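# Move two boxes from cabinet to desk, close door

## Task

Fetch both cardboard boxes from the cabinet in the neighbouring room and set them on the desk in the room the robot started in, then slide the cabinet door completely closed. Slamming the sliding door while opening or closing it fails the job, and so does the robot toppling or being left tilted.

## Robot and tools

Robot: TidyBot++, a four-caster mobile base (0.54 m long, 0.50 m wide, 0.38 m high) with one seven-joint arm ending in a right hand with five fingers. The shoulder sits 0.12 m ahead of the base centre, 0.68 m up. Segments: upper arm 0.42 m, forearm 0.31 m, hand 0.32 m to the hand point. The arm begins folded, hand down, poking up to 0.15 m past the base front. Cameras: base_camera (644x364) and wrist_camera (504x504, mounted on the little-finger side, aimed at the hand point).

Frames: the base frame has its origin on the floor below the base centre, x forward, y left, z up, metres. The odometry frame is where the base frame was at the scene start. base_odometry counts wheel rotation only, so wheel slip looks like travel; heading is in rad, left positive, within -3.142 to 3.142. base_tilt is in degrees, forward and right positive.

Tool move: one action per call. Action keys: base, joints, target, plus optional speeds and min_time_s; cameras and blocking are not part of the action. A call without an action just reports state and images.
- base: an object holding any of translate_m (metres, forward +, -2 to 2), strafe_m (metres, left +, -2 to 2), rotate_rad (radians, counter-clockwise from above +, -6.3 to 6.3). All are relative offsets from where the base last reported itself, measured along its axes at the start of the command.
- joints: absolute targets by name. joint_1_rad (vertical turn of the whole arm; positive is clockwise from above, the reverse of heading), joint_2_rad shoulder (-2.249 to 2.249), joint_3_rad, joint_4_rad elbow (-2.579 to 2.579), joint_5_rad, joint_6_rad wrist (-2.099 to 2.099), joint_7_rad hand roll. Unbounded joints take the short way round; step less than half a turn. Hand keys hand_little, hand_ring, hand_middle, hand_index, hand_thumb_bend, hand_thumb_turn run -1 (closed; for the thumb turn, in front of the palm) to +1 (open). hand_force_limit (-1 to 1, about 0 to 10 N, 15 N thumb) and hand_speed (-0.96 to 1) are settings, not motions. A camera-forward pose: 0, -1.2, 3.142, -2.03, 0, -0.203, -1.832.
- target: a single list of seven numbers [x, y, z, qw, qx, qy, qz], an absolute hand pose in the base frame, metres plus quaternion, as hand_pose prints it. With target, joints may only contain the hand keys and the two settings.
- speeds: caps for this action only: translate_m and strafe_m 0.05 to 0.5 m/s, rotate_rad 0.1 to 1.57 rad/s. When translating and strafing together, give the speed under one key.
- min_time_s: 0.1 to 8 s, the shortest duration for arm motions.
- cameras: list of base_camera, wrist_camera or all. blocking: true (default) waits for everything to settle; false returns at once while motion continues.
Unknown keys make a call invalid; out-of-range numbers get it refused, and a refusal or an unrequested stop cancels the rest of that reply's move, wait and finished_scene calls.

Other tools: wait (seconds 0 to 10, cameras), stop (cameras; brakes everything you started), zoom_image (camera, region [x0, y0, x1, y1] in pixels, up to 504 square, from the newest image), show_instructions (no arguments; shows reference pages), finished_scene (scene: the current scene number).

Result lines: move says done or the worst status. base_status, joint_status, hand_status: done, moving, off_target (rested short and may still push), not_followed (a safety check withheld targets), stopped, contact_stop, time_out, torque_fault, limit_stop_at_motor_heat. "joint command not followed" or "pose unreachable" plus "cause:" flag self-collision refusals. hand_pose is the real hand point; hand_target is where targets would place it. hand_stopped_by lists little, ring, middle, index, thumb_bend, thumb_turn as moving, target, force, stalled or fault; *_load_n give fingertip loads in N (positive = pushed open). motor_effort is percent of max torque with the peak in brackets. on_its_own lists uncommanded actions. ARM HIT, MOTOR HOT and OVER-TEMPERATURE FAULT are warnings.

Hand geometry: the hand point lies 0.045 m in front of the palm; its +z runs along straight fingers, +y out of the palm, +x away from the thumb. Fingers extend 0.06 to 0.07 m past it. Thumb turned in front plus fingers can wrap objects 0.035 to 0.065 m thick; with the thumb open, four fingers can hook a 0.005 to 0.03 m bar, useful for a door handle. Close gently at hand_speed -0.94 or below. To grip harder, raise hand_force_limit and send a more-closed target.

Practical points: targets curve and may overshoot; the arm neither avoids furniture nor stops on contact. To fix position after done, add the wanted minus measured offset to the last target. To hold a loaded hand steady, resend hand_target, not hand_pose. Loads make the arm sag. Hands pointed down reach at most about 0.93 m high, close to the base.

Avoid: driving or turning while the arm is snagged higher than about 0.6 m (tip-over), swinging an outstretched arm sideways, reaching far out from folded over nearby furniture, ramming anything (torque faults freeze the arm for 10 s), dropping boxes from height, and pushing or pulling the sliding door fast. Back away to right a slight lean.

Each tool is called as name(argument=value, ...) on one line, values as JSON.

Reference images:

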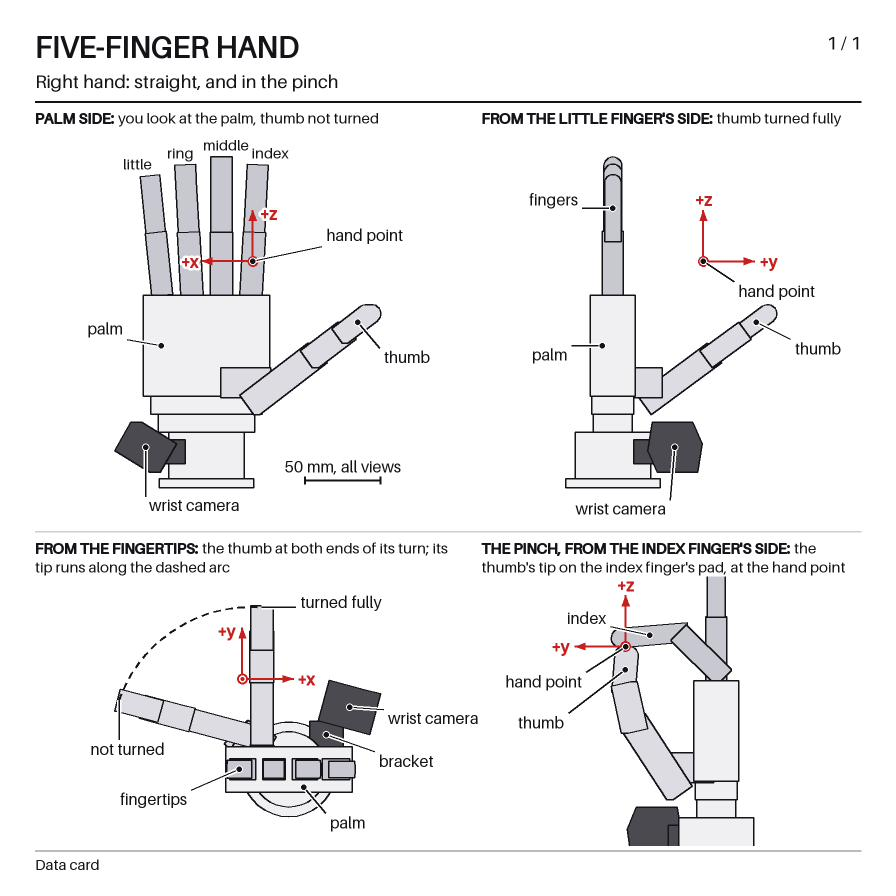

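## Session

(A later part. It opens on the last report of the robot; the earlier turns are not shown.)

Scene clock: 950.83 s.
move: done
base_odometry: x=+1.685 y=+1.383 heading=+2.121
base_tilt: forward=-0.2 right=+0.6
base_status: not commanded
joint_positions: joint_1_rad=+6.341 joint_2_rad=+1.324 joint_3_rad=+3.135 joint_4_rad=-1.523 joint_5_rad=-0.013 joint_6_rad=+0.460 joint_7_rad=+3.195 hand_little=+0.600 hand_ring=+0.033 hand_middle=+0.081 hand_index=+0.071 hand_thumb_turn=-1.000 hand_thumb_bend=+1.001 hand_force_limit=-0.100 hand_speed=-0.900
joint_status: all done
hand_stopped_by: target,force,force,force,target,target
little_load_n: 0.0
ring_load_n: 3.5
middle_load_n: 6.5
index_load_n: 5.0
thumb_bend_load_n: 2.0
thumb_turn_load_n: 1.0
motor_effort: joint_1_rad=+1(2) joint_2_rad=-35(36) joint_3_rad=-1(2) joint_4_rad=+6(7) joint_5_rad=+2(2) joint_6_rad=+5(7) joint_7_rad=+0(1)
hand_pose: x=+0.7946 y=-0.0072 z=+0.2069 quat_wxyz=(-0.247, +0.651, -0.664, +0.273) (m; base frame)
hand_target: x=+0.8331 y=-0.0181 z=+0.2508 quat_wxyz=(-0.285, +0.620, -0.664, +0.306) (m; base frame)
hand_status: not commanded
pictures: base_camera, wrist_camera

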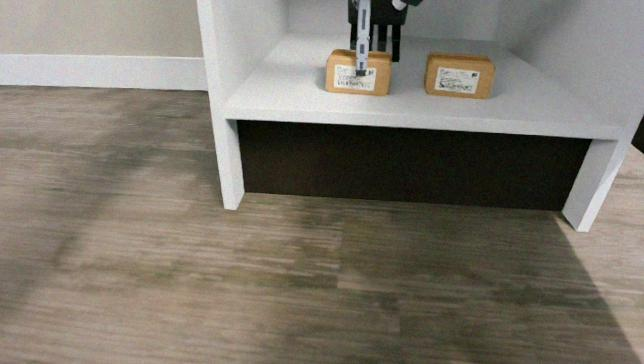

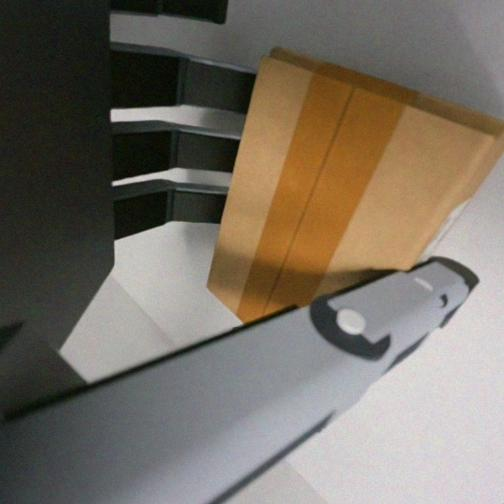

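move(joints={"joint_2_rad": 1.22, "joint_4_rad": -1.555, "joint_6_rad": 0.5}, min_time_s=3, cameras=["all"])

zoom_image(camera="base_camera", region=[280, 0, 500, 140])

Scene clock: 957.97 s.
move: done
base_odometry: x=+1.685 y=+1.383 heading=+2.121
base_tilt: forward=-0.2 right=+0.7
base_status: not commanded
joint_positions: joint_1_rad=+6.341 joint_2_rad=+1.275 joint_3_rad=+3.135 joint_4_rad=-1.529 joint_5_rad=-0.013 joint_6_rad=+0.460 joint_7_rad=+3.195 hand_little=+0.600 hand_ring=+0.033 hand_middle=+0.081 hand_index=+0.071 hand_thumb_turn=-1.000 hand_thumb_bend=+1.001 hand_force_limit=-0.100 hand_speed=-0.900
joint_status: all done
hand_stopped_by: target,force,force,force,target,target
little_load_n: 0.0
ring_load_n: 4.0
middle_load_n: 6.5
index_load_n: 5.5
thumb_bend_load_n: 2.0
thumb_turn_load_n: 1.0
motor_effort: joint_1_rad=+1(2) joint_2_rad=-36(38) joint_3_rad=-1(2) joint_4_rad=+7(8) joint_5_rad=+1(2) joint_6_rad=+5(7) joint_7_rad=+0(1)
hand_pose: x=+0.8140 y=-0.0083 z=+0.2390 quat_wxyz=(-0.261, +0.645, -0.658, +0.288) (m; base frame)
hand_target: x=+0.8338 y=-0.0181 z=+0.2785 quat_wxyz=(-0.286, +0.619, -0.664, +0.307) (m; base frame)
hand_status: not commanded
pictures: base_camera, wrist_camera

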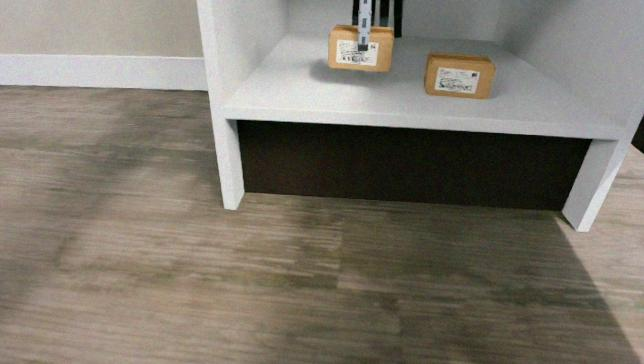

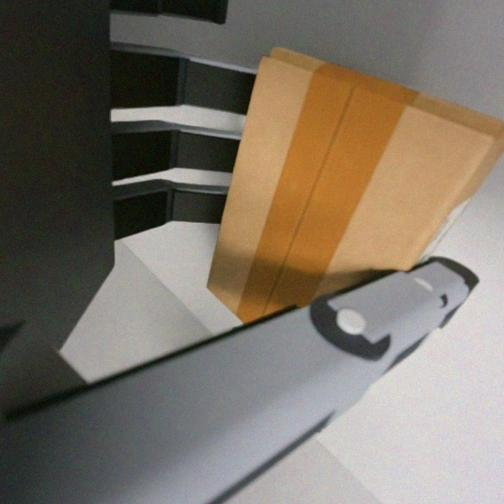

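Scaled by 2.291.

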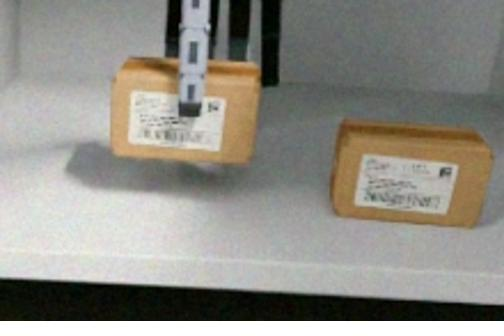

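move(joints={"joint_2_rad": 1.16, "joint_4_rad": -1.595, "joint_6_rad": 0.48}, min_time_s=2)

move(base={"translate_m": -0.5}, speeds={"translate_m": 0.2}, cameras=["all"])

Scene clock: 969.90 s.
move: done
base_odometry: x=+1.685 y=+1.383 heading=+2.121
base_tilt: forward=-0.2 right=+0.7
base_status: not commanded
joint_positions: joint_1_rad=+6.341 joint_2_rad=+1.214 joint_3_rad=+3.135 joint_4_rad=-1.569 joint_5_rad=-0.013 joint_6_rad=+0.460 joint_7_rad=+3.195 hand_little=+0.600 hand_ring=+0.033 hand_middle=+0.081 hand_index=+0.071 hand_thumb_turn=-1.000 hand_thumb_bend=+1.001 hand_force_limit=-0.100 hand_speed=-0.900
joint_status: all done
hand_stopped_by: target,force,force,force,target,target
little_load_n: 0.0
ring_load_n: 4.0
middle_load_n: 6.5
index_load_n: 5.5
thumb_bend_load_n: 2.0
thumb_turn_load_n: 1.0
motor_effort: joint_1_rad=+1(2) joint_2_rad=-36(37) joint_3_rad=-2(2) joint_4_rad=+7(9) joint_5_rad=+1(2) joint_6_rad=+6(7) joint_7_rad=+0(1)
hand_pose: x=+0.8175 y=-0.0085 z=+0.2694 quat_wxyz=(-0.267, +0.643, -0.655, +0.295) (m; base frame)
hand_target: x=+0.8303 y=-0.0179 z=+0.3043 quat_wxyz=(-0.286, +0.619, -0.664, +0.307) (m; base frame)
hand_status: not commanded
pictures: none

Scene clock: 973.13 s.
move: done
base_odometry: x=+1.947 y=+0.956 heading=+2.121
base_tilt: forward=-0.2 right=+0.7
base_status: done
joint_positions: joint_1_rad=+6.341 joint_2_rad=+1.212 joint_3_rad=+3.135 joint_4_rad=-1.577 joint_5_rad=-0.013 joint_6_rad=+0.460 joint_7_rad=+3.195 hand_little=+0.600 hand_ring=+0.033 hand_middle=+0.081 hand_index=+0.071 hand_thumb_turn=-1.000 hand_thumb_bend=+1.001 hand_force_limit=-0.100 hand_speed=-0.900
joint_status: not commanded
hand_stopped_by: target,force,force,force,target,target
little_load_n: 0.0
ring_load_n: 3.5
middle_load_n: 6.5
index_load_n: 5.5
thumb_bend_load_n: 2.0
thumb_turn_load_n: 1.0
motor_effort: joint_1_rad=+1(3) joint_2_rad=-36(37) joint_3_rad=-1(2) joint_4_rad=+8(8) joint_5_rad=+2(2) joint_6_rad=+5(7) joint_7_rad=+0(1)
hand_pose: x=+0.8140 y=-0.0083 z=+0.2689 quat_wxyz=(-0.266, +0.643, -0.656, +0.293) (m; base frame)
hand_target: x=+0.8303 y=-0.0179 z=+0.3043 quat_wxyz=(-0.286, +0.619, -0.664, +0.307) (m; base frame)
hand_status: not commanded
pictures: base_camera, wrist_camera

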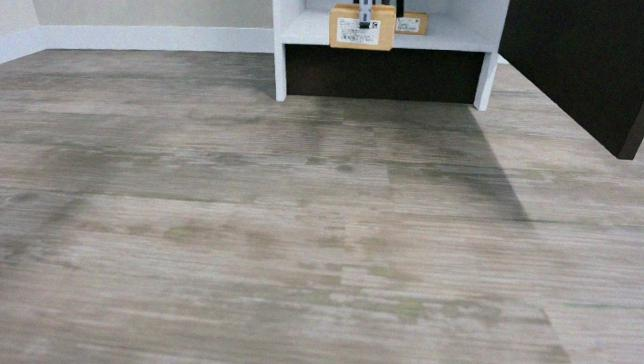

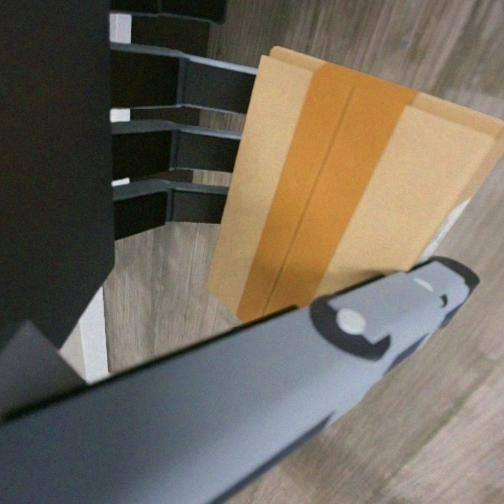

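move(base={"translate_m": -0.573}, speeds={"translate_m": 0.3}, joints={"joint_2_rad": -0.02, "joint_4_rad": -1.63, "joint_6_rad": -0.66}, min_time_s=4, cameras=["all"])

Scene clock: 981.87 s.
move: done
base_odometry: x=+2.246 y=+0.468 heading=+2.121
base_tilt: forward=-0.2 right=+0.7
base_status: done
joint_positions: joint_1_rad=+6.341 joint_2_rad=+0.002 joint_3_rad=+3.135 joint_4_rad=-1.602 joint_5_rad=-0.013 joint_6_rad=-0.577 joint_7_rad=+3.195 hand_little=+0.600 hand_ring=+0.033 hand_middle=+0.081 hand_index=+0.071 hand_thumb_turn=-1.000 hand_thumb_bend=+1.001 hand_force_limit=-0.100 hand_speed=-0.900
joint_status: all done
hand_stopped_by: target,force,force,force,target,target
little_load_n: 0.0
ring_load_n: 3.5
middle_load_n: 6.5
index_load_n: 5.0
thumb_bend_load_n: 2.0
thumb_turn_load_n: 1.0
motor_effort: joint_1_rad=+0(2) joint_2_rad=-16(39) joint_3_rad=-1(2) joint_4_rad=+16(17) joint_5_rad=+2(2) joint_6_rad=+7(8) joint_7_rad=+0(2)
hand_pose: x=+0.6634 y=+0.0040 z=+0.8571 quat_wxyz=(-0.313, +0.626, -0.629, +0.339) (m; base frame)
hand_target: x=+0.6335 y=-0.0041 z=+0.8368 quat_wxyz=(-0.288, +0.618, -0.663, +0.309) (m; base frame)
hand_status: not commanded
pictures: base_camera, wrist_camera

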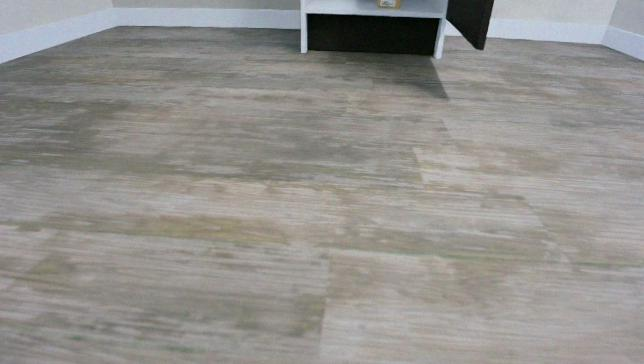

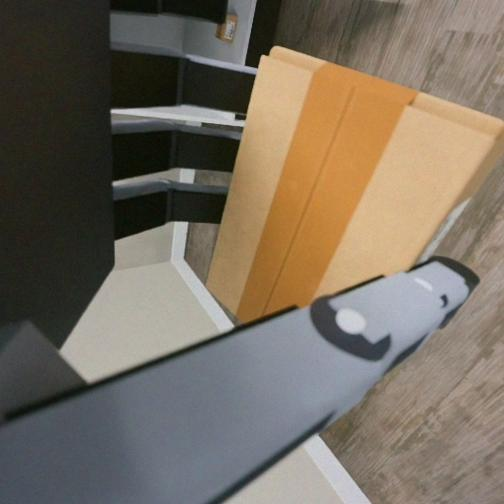

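move(base={"rotate_rad": 1.571}, speeds={"rotate_rad": 0.7}, cameras=["base_camera"])

Scene clock: 988.03 s.
move: done
base_odometry: x=+2.246 y=+0.468 heading=-2.591
base_tilt: forward=-0.3 right=+0.7
base_status: done
joint_positions: joint_1_rad=+6.343 joint_2_rad=+0.002 joint_3_rad=+3.137 joint_4_rad=-1.602 joint_5_rad=-0.013 joint_6_rad=-0.579 joint_7_rad=+3.195 hand_little=+0.600 hand_ring=+0.033 hand_middle=+0.081 hand_index=+0.071 hand_thumb_turn=-1.000 hand_thumb_bend=+1.001 hand_force_limit=-0.100 hand_speed=-0.900
joint_status: not commanded
hand_stopped_by: target,force,force,force,target,target
little_load_n: 0.0
ring_load_n: 3.5
middle_load_n: 6.5
index_load_n: 5.5
thumb_bend_load_n: 2.0
thumb_turn_load_n: 1.0
motor_effort: joint_1_rad=+0(3) joint_2_rad=-17(18) joint_3_rad=-1(3) joint_4_rad=+17(17) joint_5_rad=+1(2) joint_6_rad=+6(7) joint_7_rad=+0(1)
hand_pose: x=+0.6631 y=+0.0021 z=+0.8567 quat_wxyz=(-0.312, +0.625, -0.630, +0.339) (m; base frame)
hand_target: x=+0.6335 y=-0.0041 z=+0.8368 quat_wxyz=(-0.288, +0.618, -0.663, +0.309) (m; base frame)
hand_status: not commanded
pictures: base_camera

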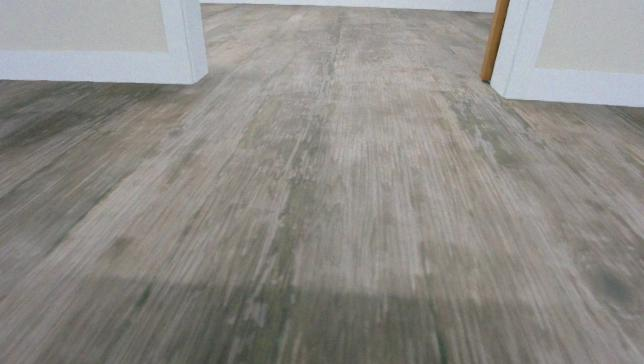

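move(base={"translate_m": 0.8}, speeds={"translate_m": 0.35}, cameras=["base_camera"])

Scene clock: 993.87 s.
move: done
base_odometry: x=+1.564 y=+0.049 heading=-2.590
base_tilt: forward=-0.2 right=+0.7
base_status: done
joint_positions: joint_1_rad=+6.343 joint_2_rad=-0.003 joint_3_rad=+3.137 joint_4_rad=-1.604 joint_5_rad=-0.013 joint_6_rad=-0.581 joint_7_rad=+3.195 hand_little=+0.600 hand_ring=+0.033 hand_middle=+0.081 hand_index=+0.071 hand_thumb_turn=-1.000 hand_thumb_bend=+1.001 hand_force_limit=-0.100 hand_speed=-0.900
joint_status: not commanded
hand_stopped_by: target,force,force,force,target,target
little_load_n: 0.0
ring_load_n: 3.5
middle_load_n: 6.5
index_load_n: 5.0
thumb_bend_load_n: 1.5
thumb_turn_load_n: 1.0
motor_effort: joint_1_rad=+1(2) joint_2_rad=-16(19) joint_3_rad=+0(1) joint_4_rad=+16(17) joint_5_rad=+1(2) joint_6_rad=+7(7) joint_7_rad=+1(1)
hand_pose: x=+0.6613 y=+0.0022 z=+0.8580 quat_wxyz=(-0.312, +0.625, -0.630, +0.340) (m; base frame)
hand_target: x=+0.6335 y=-0.0041 z=+0.8368 quat_wxyz=(-0.288, +0.618, -0.663, +0.309) (m; base frame)
hand_status: not commanded
pictures: base_camera

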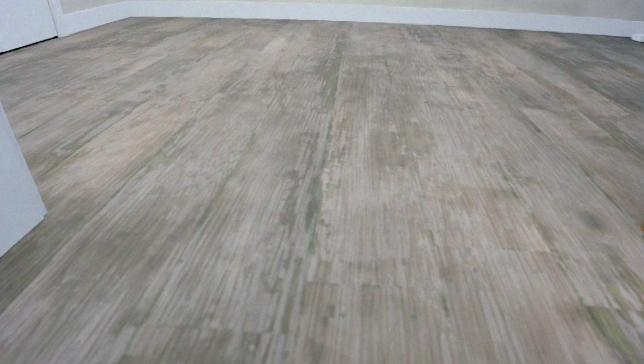

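move(base={"translate_m": 1.2}, speeds={"translate_m": 0.35}, cameras=["all"])

Scene clock: 1002.47 s.
move: done
base_odometry: x=+0.542 y=-0.580 heading=-2.590
base_tilt: forward=-0.2 right=+0.7
base_status: done
joint_positions: joint_1_rad=+6.343 joint_2_rad=-0.005 joint_3_rad=+3.137 joint_4_rad=-1.604 joint_5_rad=-0.013 joint_6_rad=-0.582 joint_7_rad=+3.195 hand_little=+0.600 hand_ring=+0.033 hand_middle=+0.081 hand_index=+0.071 hand_thumb_turn=-1.000 hand_thumb_bend=+1.001 hand_force_limit=-0.100 hand_speed=-0.900
joint_status: not commanded
hand_stopped_by: target,force,force,force,target,target
little_load_n: 0.0
ring_load_n: 3.5
middle_load_n: 6.5
index_load_n: 5.5
thumb_bend_load_n: 2.0
thumb_turn_load_n: 0.5
motor_effort: joint_1_rad=+1(2) joint_2_rad=-16(19) joint_3_rad=+0(1) joint_4_rad=+16(17) joint_5_rad=+1(2) joint_6_rad=+7(8) joint_7_rad=+0(1)
hand_pose: x=+0.6603 y=+0.0023 z=+0.8588 quat_wxyz=(-0.313, +0.625, -0.630, +0.340) (m; base frame)
hand_target: x=+0.6335 y=-0.0041 z=+0.8368 quat_wxyz=(-0.288, +0.618, -0.663, +0.309) (m; base frame)
hand_status: not commanded
pictures: base_camera, wrist_camera

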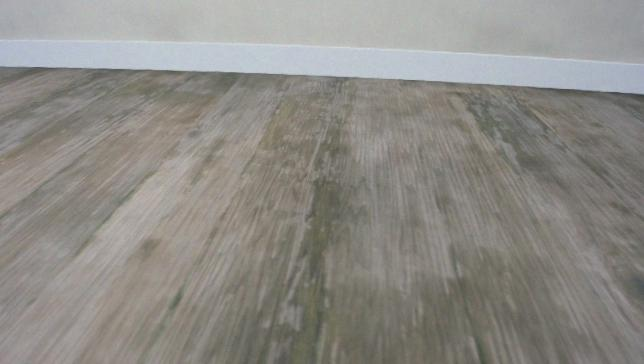

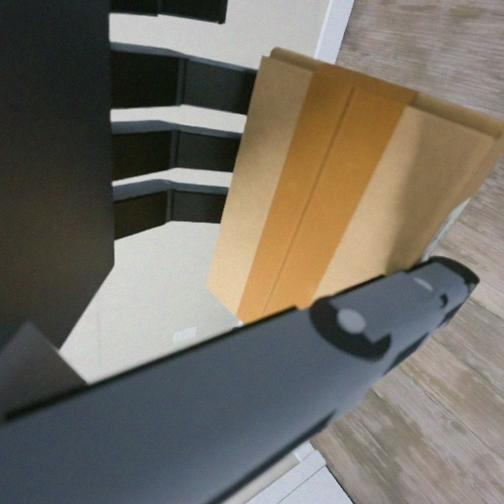

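move(base={"rotate_rad": -0.95}, speeds={"rotate_rad": 0.7}, cameras=["all"])

Scene clock: 1007.43 s.
move: done
base_odometry: x=+0.542 y=-0.580 heading=+2.744
base_tilt: forward=-0.3 right=+0.7
base_status: done
joint_positions: joint_1_rad=+6.344 joint_2_rad=-0.005 joint_3_rad=+3.139 joint_4_rad=-1.604 joint_5_rad=-0.013 joint_6_rad=-0.582 joint_7_rad=+3.195 hand_little=+0.600 hand_ring=+0.033 hand_middle=+0.081 hand_index=+0.071 hand_thumb_turn=-1.000 hand_thumb_bend=+1.001 hand_force_limit=-0.100 hand_speed=-0.900
joint_status: not commanded
hand_stopped_by: target,force,force,force,target,target
little_load_n: 0.0
ring_load_n: 4.0
middle_load_n: 6.5
index_load_n: 5.0
thumb_bend_load_n: 2.0
thumb_turn_load_n: 1.0
motor_effort: joint_1_rad=+1(4) joint_2_rad=-16(18) joint_3_rad=-1(3) joint_4_rad=+17(17) joint_5_rad=+1(2) joint_6_rad=+6(7) joint_7_rad=+0(1)
hand_pose: x=+0.6603 y=+0.0004 z=+0.8588 quat_wxyz=(-0.312, +0.623, -0.631, +0.340) (m; base frame)
hand_target: x=+0.6335 y=-0.0041 z=+0.8368 quat_wxyz=(-0.288, +0.618, -0.663, +0.309) (m; base frame)
hand_status: not commanded
pictures: base_camera, wrist_camera

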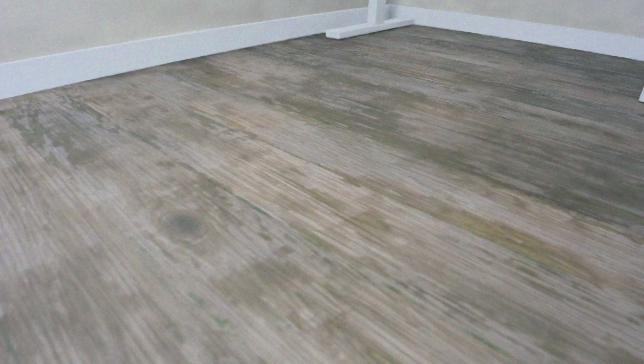

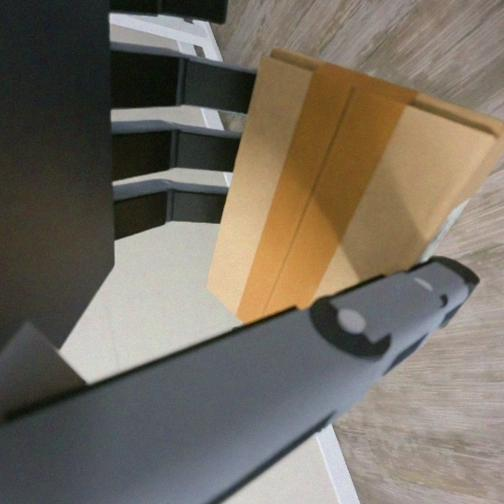

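move(base={"rotate_rad": -0.622}, speeds={"rotate_rad": 0.7})

move(base={"translate_m": 0.6, "strafe_m": 0.7}, speeds={"translate_m": 0.3}, cameras=["all"])

Scene clock: 1020.37 s.
move: done
base_odometry: x=+0.542 y=-0.580 heading=+2.122
base_tilt: forward=-0.2 right=+0.6
base_status: done
joint_positions: joint_1_rad=+6.346 joint_2_rad=-0.005 joint_3_rad=+3.140 joint_4_rad=-1.604 joint_5_rad=-0.013 joint_6_rad=-0.582 joint_7_rad=+3.195 hand_little=+0.600 hand_ring=+0.033 hand_middle=+0.081 hand_index=+0.071 hand_thumb_turn=-1.000 hand_thumb_bend=+1.001 hand_force_limit=-0.100 hand_speed=-0.900
joint_status: not commanded
hand_stopped_by: target,force,force,force,target,target
little_load_n: 0.0
ring_load_n: 3.5
middle_load_n: 6.5
index_load_n: 5.0
thumb_bend_load_n: 2.0
thumb_turn_load_n: 1.0
motor_effort: joint_1_rad=+1(4) joint_2_rad=-16(17) joint_3_rad=+0(2) joint_4_rad=+16(17) joint_5_rad=+1(2) joint_6_rad=+7(8) joint_7_rad=+0(1)
hand_pose: x=+0.6603 y=-0.0009 z=+0.8588 quat_wxyz=(-0.312, +0.623, -0.632, +0.341) (m; base frame)
hand_target: x=+0.6335 y=-0.0041 z=+0.8368 quat_wxyz=(-0.288, +0.618, -0.663, +0.309) (m; base frame)
hand_status: not commanded
pictures: none

Scene clock: 1024.47 s.
move: done
base_odometry: x=-0.369 y=-0.435 heading=+2.122
base_tilt: forward=-0.2 right=+0.6
base_status: done
joint_positions: joint_1_rad=+6.346 joint_2_rad=-0.006 joint_3_rad=+3.140 joint_4_rad=-1.605 joint_5_rad=-0.013 joint_6_rad=-0.583 joint_7_rad=+3.195 hand_little=+0.600 hand_ring=+0.033 hand_middle=+0.081 hand_index=+0.071 hand_thumb_turn=-1.000 hand_thumb_bend=+1.001 hand_force_limit=-0.100 hand_speed=-0.900
joint_status: not commanded
hand_stopped_by: target,force,force,force,target,target
little_load_n: 0.0
ring_load_n: 3.5
middle_load_n: 6.5
index_load_n: 5.0
thumb_bend_load_n: 2.0
thumb_turn_load_n: 1.0
motor_effort: joint_1_rad=+1(3) joint_2_rad=-16(18) joint_3_rad=+0(2) joint_4_rad=+16(17) joint_5_rad=+0(2) joint_6_rad=+6(8) joint_7_rad=+0(1)
hand_pose: x=+0.6601 y=-0.0009 z=+0.8589 quat_wxyz=(-0.312, +0.623, -0.632, +0.341) (m; base frame)
hand_target: x=+0.6335 y=-0.0041 z=+0.8368 quat_wxyz=(-0.288, +0.618, -0.663, +0.309) (m; base frame)
hand_status: not commanded
pictures: base_camera, wrist_camera

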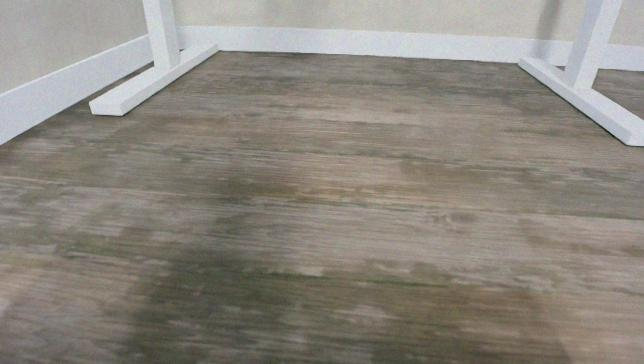

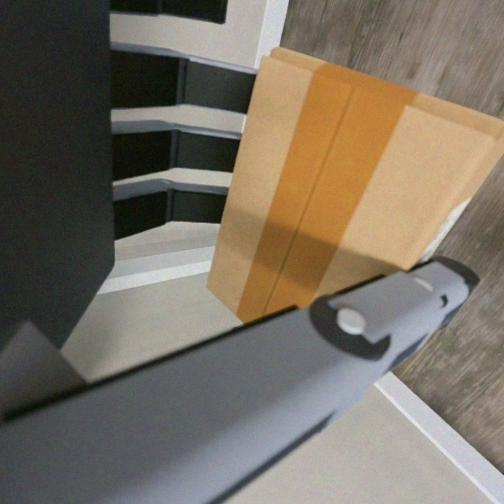

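zoom_image(camera="wrist_camera", region=[0, 0, 504, 504])

Scaled by 1.000.

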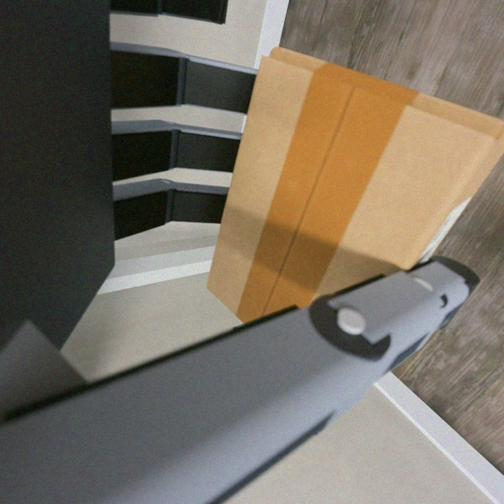

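zoom_image(camera="wrist_camera", region=[90, 0, 300, 210])

zoom_image(camera="wrist_camera", region=[30, 170, 260, 400])

Scaled by 2.400 from the camera's 504x504 image, which has a finer 720x720 frame.

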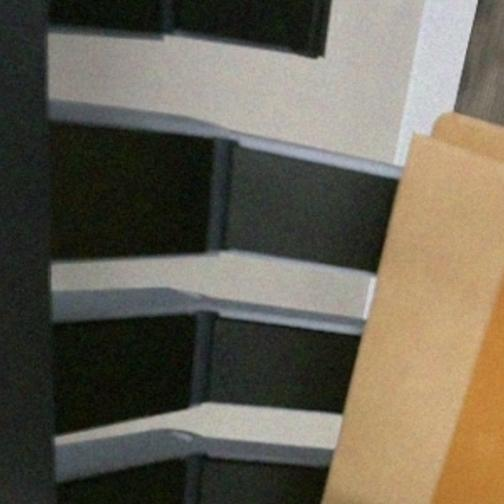

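Scaled by 2.191 from the camera's 504x504 image, which has a finer 720x720 frame.

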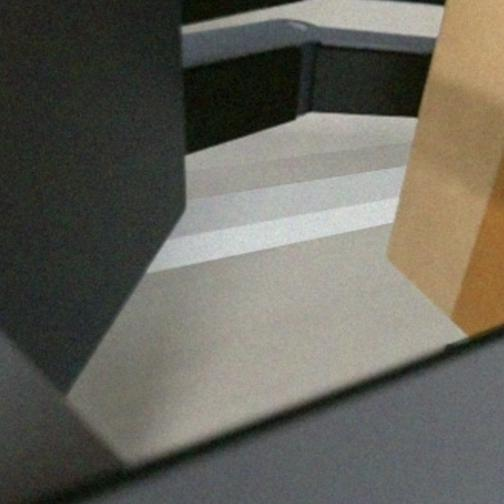

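move(joints={"joint_6_rad": -0.15}, min_time_s=2, cameras=["wrist_camera"])

Scene clock: 1065.30 s.
move: done
base_odometry: x=-0.369 y=-0.435 heading=+2.122
base_tilt: forward=-0.2 right=+0.6
base_status: not commanded
joint_positions: joint_1_rad=+6.346 joint_2_rad=-0.006 joint_3_rad=+3.140 joint_4_rad=-1.605 joint_5_rad=-0.013 joint_6_rad=-0.249 joint_7_rad=+3.195 hand_little=+0.600 hand_ring=+0.033 hand_middle=+0.081 hand_index=+0.071 hand_thumb_turn=-1.000 hand_thumb_bend=+1.001 hand_force_limit=-0.100 hand_speed=-0.900
joint_status: all done
hand_stopped_by: target,force,force,force,target,target
little_load_n: 0.0
ring_load_n: 3.5
middle_load_n: 6.5
index_load_n: 5.0
thumb_bend_load_n: 2.0
thumb_turn_load_n: 1.0
motor_effort: joint_1_rad=+0(2) joint_2_rad=-17(18) joint_3_rad=+0(1) joint_4_rad=+17(17) joint_5_rad=+1(2) joint_6_rad=+8(9) joint_7_rad=+0(1)
hand_pose: x=+0.7243 y=-0.0060 z=+0.9467 quat_wxyz=(-0.405, +0.559, -0.569, +0.446) (m; base frame)
hand_target: x=+0.7305 y=-0.0109 z=+0.9705 quat_wxyz=(-0.434, +0.526, -0.564, +0.466) (m; base frame)
hand_status: not commanded
pictures: wrist_camera

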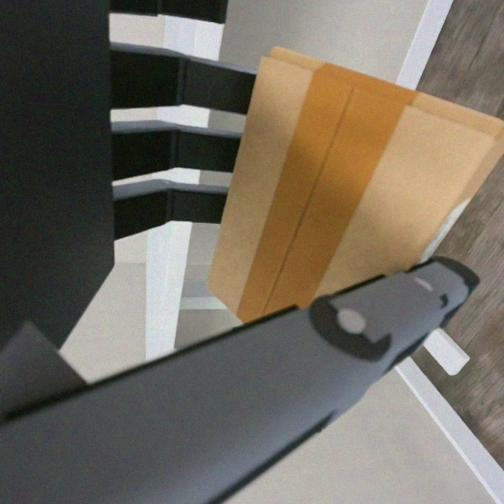

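zoom_image(camera="wrist_camera", region=[100, 0, 260, 160])

zoom_image(camera="wrist_camera", region=[80, 200, 260, 380])

Scaled by 3.150 from the camera's 504x504 image, which has a finer 720x720 frame.

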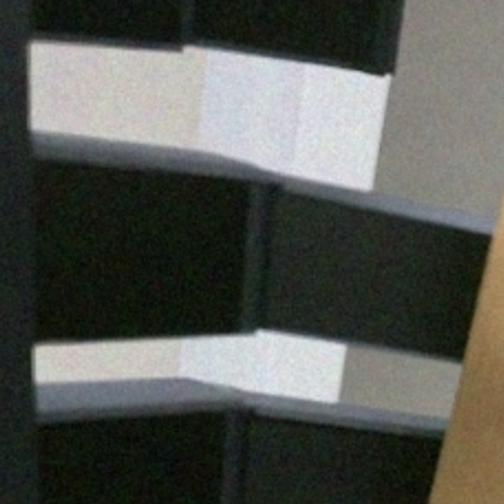

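Scaled by 2.800 from the camera's 504x504 image, which has a finer 720x720 frame.

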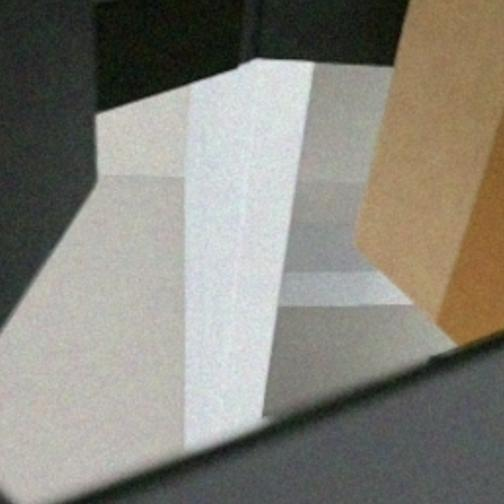

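move(joints={"joint_2_rad": 0.215, "joint_4_rad": -0.65, "joint_6_rad": -1.6}, min_time_s=4, cameras=["all"])

Scene clock: 1090.30 s.
move: done
base_odometry: x=-0.369 y=-0.435 heading=+2.122
base_tilt: forward=-0.3 right=+0.7
base_status: not commanded
joint_positions: joint_1_rad=+6.346 joint_2_rad=+0.204 joint_3_rad=+3.140 joint_4_rad=-0.699 joint_5_rad=-0.013 joint_6_rad=-1.518 joint_7_rad=+3.195 hand_little=+0.600 hand_ring=+0.033 hand_middle=+0.081 hand_index=+0.071 hand_thumb_turn=-1.000 hand_thumb_bend=+1.001 hand_force_limit=-0.100 hand_speed=-0.900
joint_status: all done
hand_stopped_by: target,force,force,force,target,target
little_load_n: 0.0
ring_load_n: 3.5
middle_load_n: 6.5
index_load_n: 5.0
thumb_bend_load_n: 2.0
thumb_turn_load_n: 1.0
motor_effort: joint_1_rad=+1(2) joint_2_rad=-18(20) joint_3_rad=-1(1) joint_4_rad=+13(18) joint_5_rad=+1(2) joint_6_rad=+5(10) joint_7_rad=-1(1)
hand_pose: x=+0.6180 y=+0.0028 z=+1.0063 quat_wxyz=(-0.240, +0.661, -0.663, +0.259) (m; base frame)
hand_target: x=+0.6038 y=-0.0019 z=+1.0080 quat_wxyz=(-0.226, +0.643, -0.690, +0.243) (m; base frame)
hand_status: not commanded
pictures: base_camera, wrist_camera

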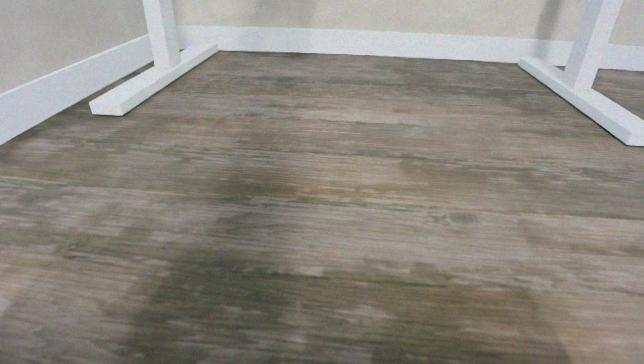

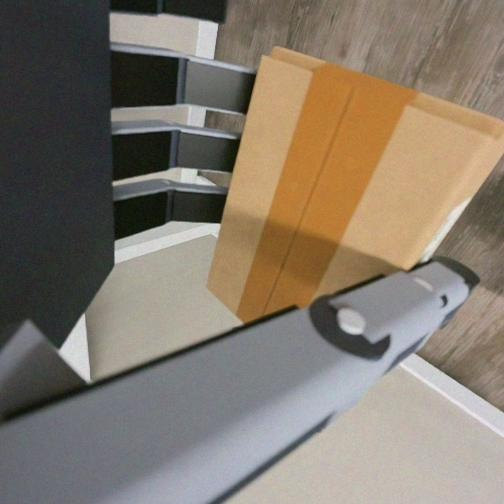

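zoom_image(camera="wrist_camera", region=[100, 0, 260, 160])

zoom_image(camera="wrist_camera", region=[80, 140, 260, 320])

Scaled by 3.150 from the camera's 504x504 image, which has a finer 720x720 frame.

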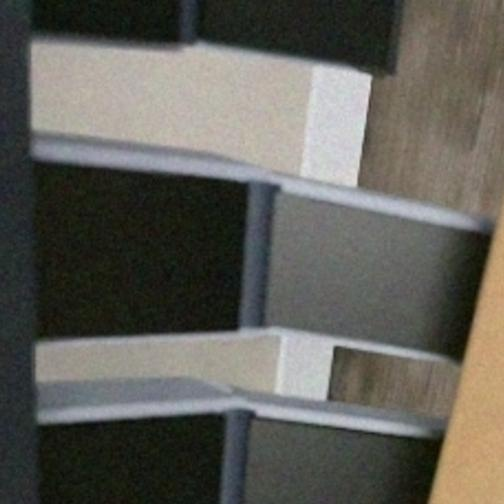

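Scaled by 2.800 from the camera's 504x504 image, which has a finer 720x720 frame.

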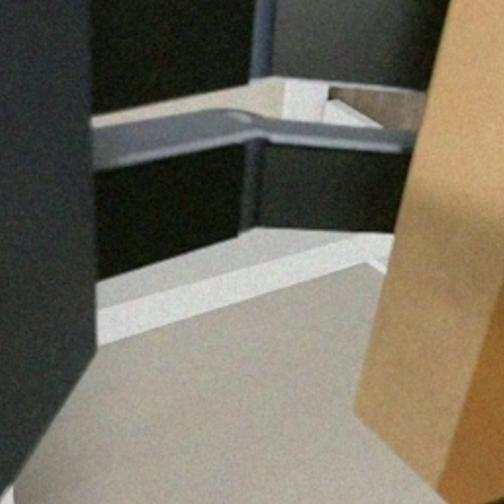

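move(joints={"joint_6_rad": -1.15}, min_time_s=2, cameras=["wrist_camera"])

zoom_image(camera="wrist_camera", region=[80, 0, 300, 220])

zoom_image(camera="wrist_camera", region=[50, 180, 250, 380])

Scene clock: 1104.40 s.
move: done
base_odometry: x=-0.369 y=-0.435 heading=+2.122
base_tilt: forward=-0.2 right=+0.7
base_status: not commanded
joint_positions: joint_1_rad=+6.346 joint_2_rad=+0.204 joint_3_rad=+3.140 joint_4_rad=-0.699 joint_5_rad=-0.013 joint_6_rad=-1.246 joint_7_rad=+3.195 hand_little=+0.600 hand_ring=+0.033 hand_middle=+0.081 hand_index=+0.071 hand_thumb_turn=-1.000 hand_thumb_bend=+1.001 hand_force_limit=-0.100 hand_speed=-0.900
joint_status: all done
hand_stopped_by: target,force,force,force,target,target
little_load_n: 0.0
ring_load_n: 3.5
middle_load_n: 6.5
index_load_n: 5.0
thumb_bend_load_n: 1.5
thumb_turn_load_n: 1.0
motor_effort: joint_1_rad=+1(2) joint_2_rad=-20(20) joint_3_rad=-1(1) joint_4_rad=+14(14) joint_5_rad=+1(2) joint_6_rad=+7(8) joint_7_rad=+0(1)
hand_pose: x=+0.6877 y=-0.0015 z=+1.0613 quat_wxyz=(-0.322, +0.620, -0.623, +0.351) (m; base frame)
hand_target: x=+0.7138 y=-0.0097 z=+1.1040 quat_wxyz=(-0.364, +0.577, -0.618, +0.391) (m; base frame)
hand_status: not commanded
pictures: wrist_camera

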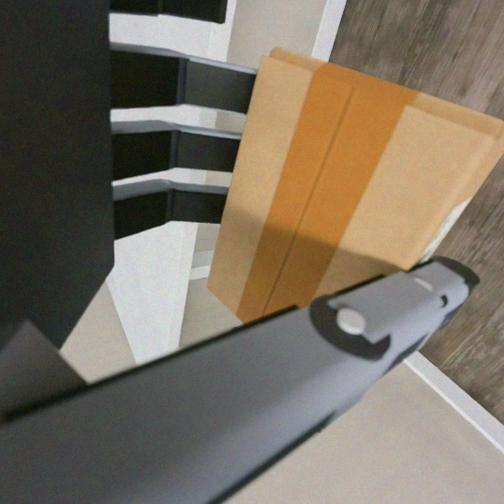

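Scaled by 2.291 from the camera's 504x504 image, which has a finer 720x720 frame.

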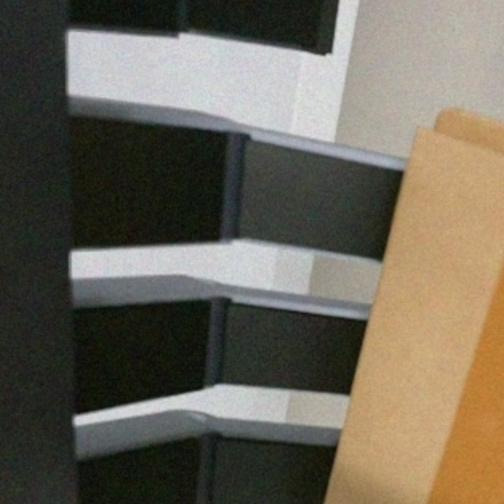

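Scaled by 2.520 from the camera's 504x504 image, which has a finer 720x720 frame.

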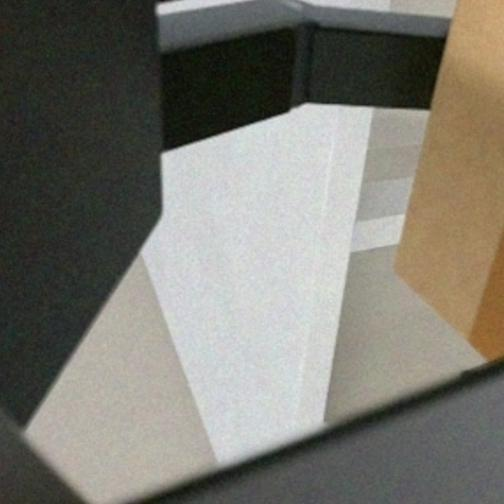

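move(joints={"joint_2_rad": 0.29, "joint_4_rad": -0.39, "joint_6_rad": -1.74}, min_time_s=3)

move(base={"translate_m": 0.45}, speeds={"translate_m": 0.15}, cameras=["all"])

Scene clock: 1120.50 s.
move: done
base_odometry: x=-0.369 y=-0.435 heading=+2.122
base_tilt: forward=-0.2 right=+0.7
base_status: not commanded
joint_positions: joint_1_rad=+6.346 joint_2_rad=+0.278 joint_3_rad=+3.140 joint_4_rad=-0.438 joint_5_rad=-0.013 joint_6_rad=-1.657 joint_7_rad=+3.195 hand_little=+0.600 hand_ring=+0.033 hand_middle=+0.081 hand_index=+0.071 hand_thumb_turn=-1.000 hand_thumb_bend=+1.001 hand_force_limit=-0.100 hand_speed=-0.900
joint_status: all done
hand_stopped_by: target,force,force,force,target,target
little_load_n: 0.0
ring_load_n: 3.5
middle_load_n: 7.0
index_load_n: 5.0
thumb_bend_load_n: 2.0
thumb_turn_load_n: 1.0
motor_effort: joint_1_rad=+0(2) joint_2_rad=-20(21) joint_3_rad=-1(1) joint_4_rad=+11(15) joint_5_rad=+1(2) joint_6_rad=+6(9) joint_7_rad=-1(2)
hand_pose: x=+0.6210 y=+0.0024 z=+1.0496 quat_wxyz=(-0.254, +0.655, -0.656, +0.276) (m; base frame)
hand_target: x=+0.6056 y=-0.0020 z=+1.0479 quat_wxyz=(-0.241, +0.638, -0.684, +0.258) (m; base frame)
hand_status: not commanded
pictures: none

Scene clock: 1124.17 s.
move: done
base_odometry: x=-0.605 y=-0.052 heading=+2.122
base_tilt: forward=-0.2 right=+0.7
base_status: done
joint_positions: joint_1_rad=+6.346 joint_2_rad=+0.296 joint_3_rad=+3.140 joint_4_rad=-0.434 joint_5_rad=-0.013 joint_6_rad=-1.662 joint_7_rad=+3.195 hand_little=+0.600 hand_ring=+0.033 hand_middle=+0.081 hand_index=+0.071 hand_thumb_turn=-1.000 hand_thumb_bend=+1.001 hand_force_limit=-0.100 hand_speed=-0.900
joint_status: not commanded
hand_stopped_by: target,force,force,force,target,target
little_load_n: 0.0
ring_load_n: 3.5
middle_load_n: 6.5
index_load_n: 5.0
thumb_bend_load_n: 2.0
thumb_turn_load_n: 1.0
motor_effort: joint_1_rad=+2(2) joint_2_rad=-20(23) joint_3_rad=-1(1) joint_4_rad=+11(12) joint_5_rad=+0(2) joint_6_rad=+5(6) joint_7_rad=+1(1)
hand_pose: x=+0.6264 y=+0.0020 z=+1.0409 quat_wxyz=(-0.248, +0.658, -0.658, +0.269) (m; base frame)
hand_target: x=+0.6056 y=-0.0020 z=+1.0479 quat_wxyz=(-0.241, +0.638, -0.684, +0.258) (m; base frame)
hand_status: not commanded
pictures: base_camera, wrist_camera

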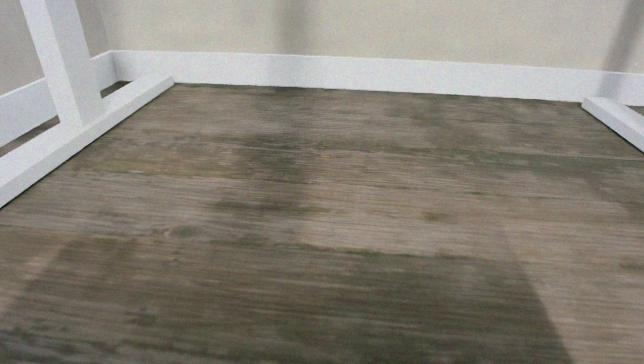

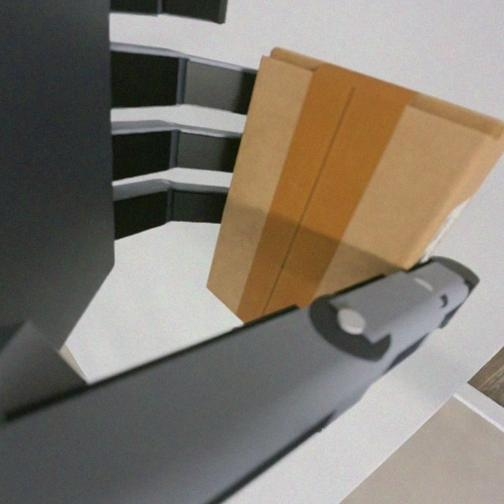

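move(base={"translate_m": 0.07}, speeds={"translate_m": 0.1})

move(joints={"joint_2_rad": 0.19, "joint_4_rad": -0.66, "joint_6_rad": -1.56}, min_time_s=3, cameras=["all"])

Scene clock: 1133.57 s.
move: done
base_odometry: x=-0.641 y=+0.008 heading=+2.123
base_tilt: forward=-0.2 right=+0.7
base_status: done
joint_positions: joint_1_rad=+6.346 joint_2_rad=+0.300 joint_3_rad=+3.140 joint_4_rad=-0.433 joint_5_rad=-0.013 joint_6_rad=-1.663 joint_7_rad=+3.195 hand_little=+0.600 hand_ring=+0.033 hand_middle=+0.081 hand_index=+0.071 hand_thumb_turn=-1.000 hand_thumb_bend=+1.001 hand_force_limit=-0.100 hand_speed=-0.900
joint_status: not commanded
hand_stopped_by: target,force,force,force,target,target
little_load_n: 0.0
ring_load_n: 3.5
middle_load_n: 6.5
index_load_n: 5.0
thumb_bend_load_n: 2.0
thumb_turn_load_n: 1.0
motor_effort: joint_1_rad=+0(2) joint_2_rad=-20(24) joint_3_rad=-1(1) joint_4_rad=+12(12) joint_5_rad=+0(2) joint_6_rad=+6(6) joint_7_rad=+1(1)
hand_pose: x=+0.6275 y=+0.0020 z=+1.0391 quat_wxyz=(-0.247, +0.658, -0.659, +0.268) (m; base frame)
hand_target: x=+0.6056 y=-0.0020 z=+1.0479 quat_wxyz=(-0.241, +0.638, -0.684, +0.258) (m; base frame)
hand_status: not commanded
pictures: none

Scene clock: 1136.83 s.
move: done
base_odometry: x=-0.641 y=+0.008 heading=+2.123
base_tilt: forward=-0.2 right=+0.7
base_status: not commanded
joint_positions: joint_1_rad=+6.346 joint_2_rad=+0.228 joint_3_rad=+3.140 joint_4_rad=-0.633 joint_5_rad=-0.013 joint_6_rad=-1.648 joint_7_rad=+3.195 hand_little=+0.600 hand_ring=+0.033 hand_middle=+0.081 hand_index=+0.071 hand_thumb_turn=-1.000 hand_thumb_bend=+1.001 hand_force_limit=-0.100 hand_speed=-0.900
joint_status: all done
hand_stopped_by: target,force,force,force,target,target
little_load_n: 0.0
ring_load_n: 4.0
middle_load_n: 6.5
index_load_n: 5.5
thumb_bend_load_n: 2.0
thumb_turn_load_n: 1.5
motor_effort: joint_1_rad=+2(2) joint_2_rad=-19(21) joint_3_rad=-1(2) joint_4_rad=+12(13) joint_5_rad=+1(2) joint_6_rad=+5(7) joint_7_rad=+0(1)
hand_pose: x=+0.5940 y=+0.0041 z=+1.0009 quat_wxyz=(-0.212, +0.671, -0.673, +0.228) (m; base frame)
hand_target: x=+0.6061 y=-0.0021 z=+1.0226 quat_wxyz=(-0.244, +0.637, -0.683, +0.262) (m; base frame)
hand_status: not commanded
pictures: base_camera, wrist_camera

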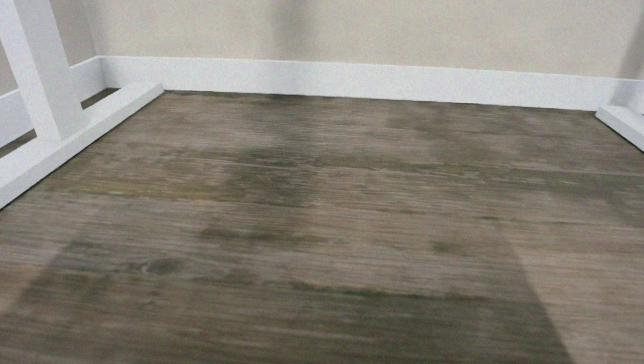

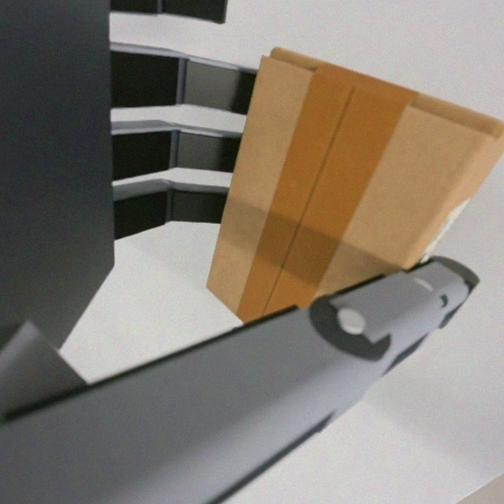

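move(joints={"joint_2_rad": 0.15, "joint_4_rad": -0.75, "joint_6_rad": -1.38}, min_time_s=3, cameras=["wrist_camera"])

Scene clock: 1142.93 s.
move: done
base_odometry: x=-0.641 y=+0.008 heading=+2.123
base_tilt: forward=-0.2 right=+0.7
base_status: not commanded
joint_positions: joint_1_rad=+6.346 joint_2_rad=+0.188 joint_3_rad=+3.140 joint_4_rad=-0.722 joint_5_rad=-0.013 joint_6_rad=-1.472 joint_7_rad=+3.195 hand_little=+0.600 hand_ring=+0.033 hand_middle=+0.081 hand_index=+0.071 hand_thumb_turn=-1.000 hand_thumb_bend=+1.001 hand_force_limit=-0.100 hand_speed=-0.900
joint_status: all done
hand_stopped_by: target,force,force,force,target,target
little_load_n: 0.0
ring_load_n: 3.5
middle_load_n: 7.0
index_load_n: 5.0
thumb_bend_load_n: 2.0
thumb_turn_load_n: 1.0
motor_effort: joint_1_rad=+1(2) joint_2_rad=-19(20) joint_3_rad=-1(1) joint_4_rad=+13(14) joint_5_rad=+1(2) joint_6_rad=+5(7) joint_7_rad=+0(2)
hand_pose: x=+0.6237 y=+0.0025 z=+1.0126 quat_wxyz=(-0.252, +0.655, -0.658, +0.273) (m; base frame)
hand_target: x=+0.6343 y=-0.0041 z=+1.0378 quat_wxyz=(-0.285, +0.620, -0.665, +0.306) (m; base frame)
hand_status: not commanded
pictures: wrist_camera

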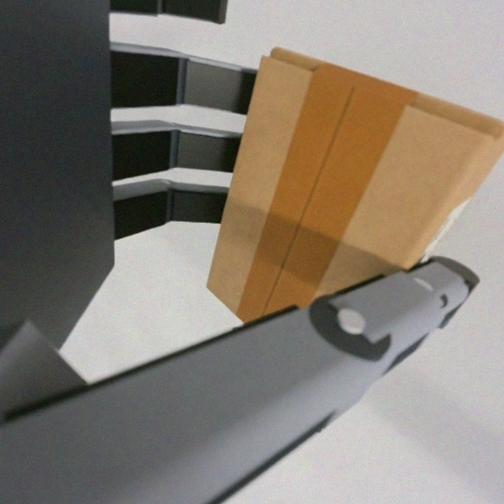

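move(joints={"joint_2_rad": 0.115, "joint_4_rad": -0.83, "joint_6_rad": -1.33}, min_time_s=2, cameras=["wrist_camera"])

Scene clock: 1147.93 s.
move: done
base_odometry: x=-0.641 y=+0.008 heading=+2.123
base_tilt: forward=-0.3 right=+0.6
base_status: not commanded
joint_positions: joint_1_rad=+6.346 joint_2_rad=+0.152 joint_3_rad=+3.140 joint_4_rad=-0.802 joint_5_rad=-0.013 joint_6_rad=-1.422 joint_7_rad=+3.195 hand_little=+0.600 hand_ring=+0.033 hand_middle=+0.081 hand_index=+0.071 hand_thumb_turn=-1.000 hand_thumb_bend=+1.001 hand_force_limit=-0.100 hand_speed=-0.900
joint_status: all done
hand_stopped_by: target,force,force,force,target,target
little_load_n: 0.0
ring_load_n: 4.0
middle_load_n: 7.0
index_load_n: 5.0
thumb_bend_load_n: 2.0
thumb_turn_load_n: 1.0
motor_effort: joint_1_rad=+0(2) joint_2_rad=-18(20) joint_3_rad=+0(1) joint_4_rad=+13(14) joint_5_rad=+1(2) joint_6_rad=+6(7) joint_7_rad=+0(1)
hand_pose: x=+0.6188 y=+0.0028 z=+1.0050 quat_wxyz=(-0.254, +0.654, -0.657, +0.275) (m; base frame)
hand_target: x=+0.6296 y=-0.0038 z=+1.0295 quat_wxyz=(-0.286, +0.619, -0.664, +0.307) (m; base frame)
hand_status: not commanded
pictures: wrist_camera

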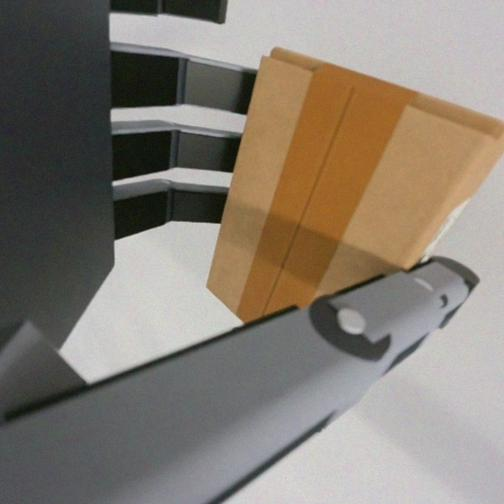

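move(joints={"joint_2_rad": 0.086, "joint_4_rad": -0.925, "joint_6_rad": -1.264}, min_time_s=2, cameras=["wrist_camera"])

Scene clock: 1156.03 s.
move: done
base_odometry: x=-0.641 y=+0.008 heading=+2.123
base_tilt: forward=-0.3 right=+0.7
base_status: not commanded
joint_positions: joint_1_rad=+6.346 joint_2_rad=+0.123 joint_3_rad=+3.140 joint_4_rad=-0.897 joint_5_rad=-0.013 joint_6_rad=-1.356 joint_7_rad=+3.195 hand_little=+0.600 hand_ring=+0.033 hand_middle=+0.081 hand_index=+0.071 hand_thumb_turn=-1.000 hand_thumb_bend=+1.001 hand_force_limit=-0.100 hand_speed=-0.900
joint_status: all done
hand_stopped_by: target,force,force,force,target,target
little_load_n: 0.0
ring_load_n: 3.5
middle_load_n: 6.5
index_load_n: 5.0
thumb_bend_load_n: 2.0
thumb_turn_load_n: 1.0
motor_effort: joint_1_rad=+1(2) joint_2_rad=-17(19) joint_3_rad=+0(1) joint_4_rad=+14(15) joint_5_rad=+1(2) joint_6_rad=+6(7) joint_7_rad=+0(1)
hand_pose: x=+0.6180 y=+0.0029 z=+0.9894 quat_wxyz=(-0.254, +0.654, -0.657, +0.275) (m; base frame)
hand_target: x=+0.6290 y=-0.0037 z=+1.0135 quat_wxyz=(-0.286, +0.619, -0.664, +0.307) (m; base frame)
hand_status: not commanded
pictures: wrist_camera

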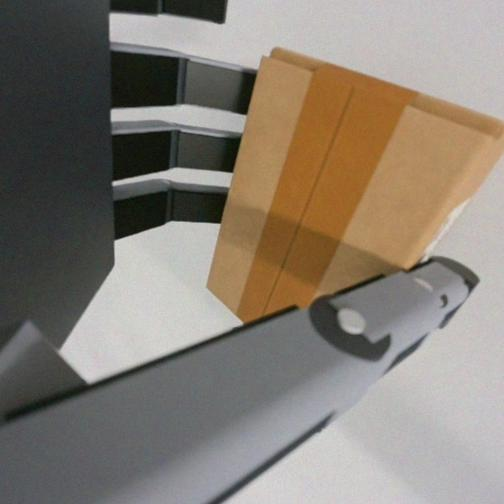

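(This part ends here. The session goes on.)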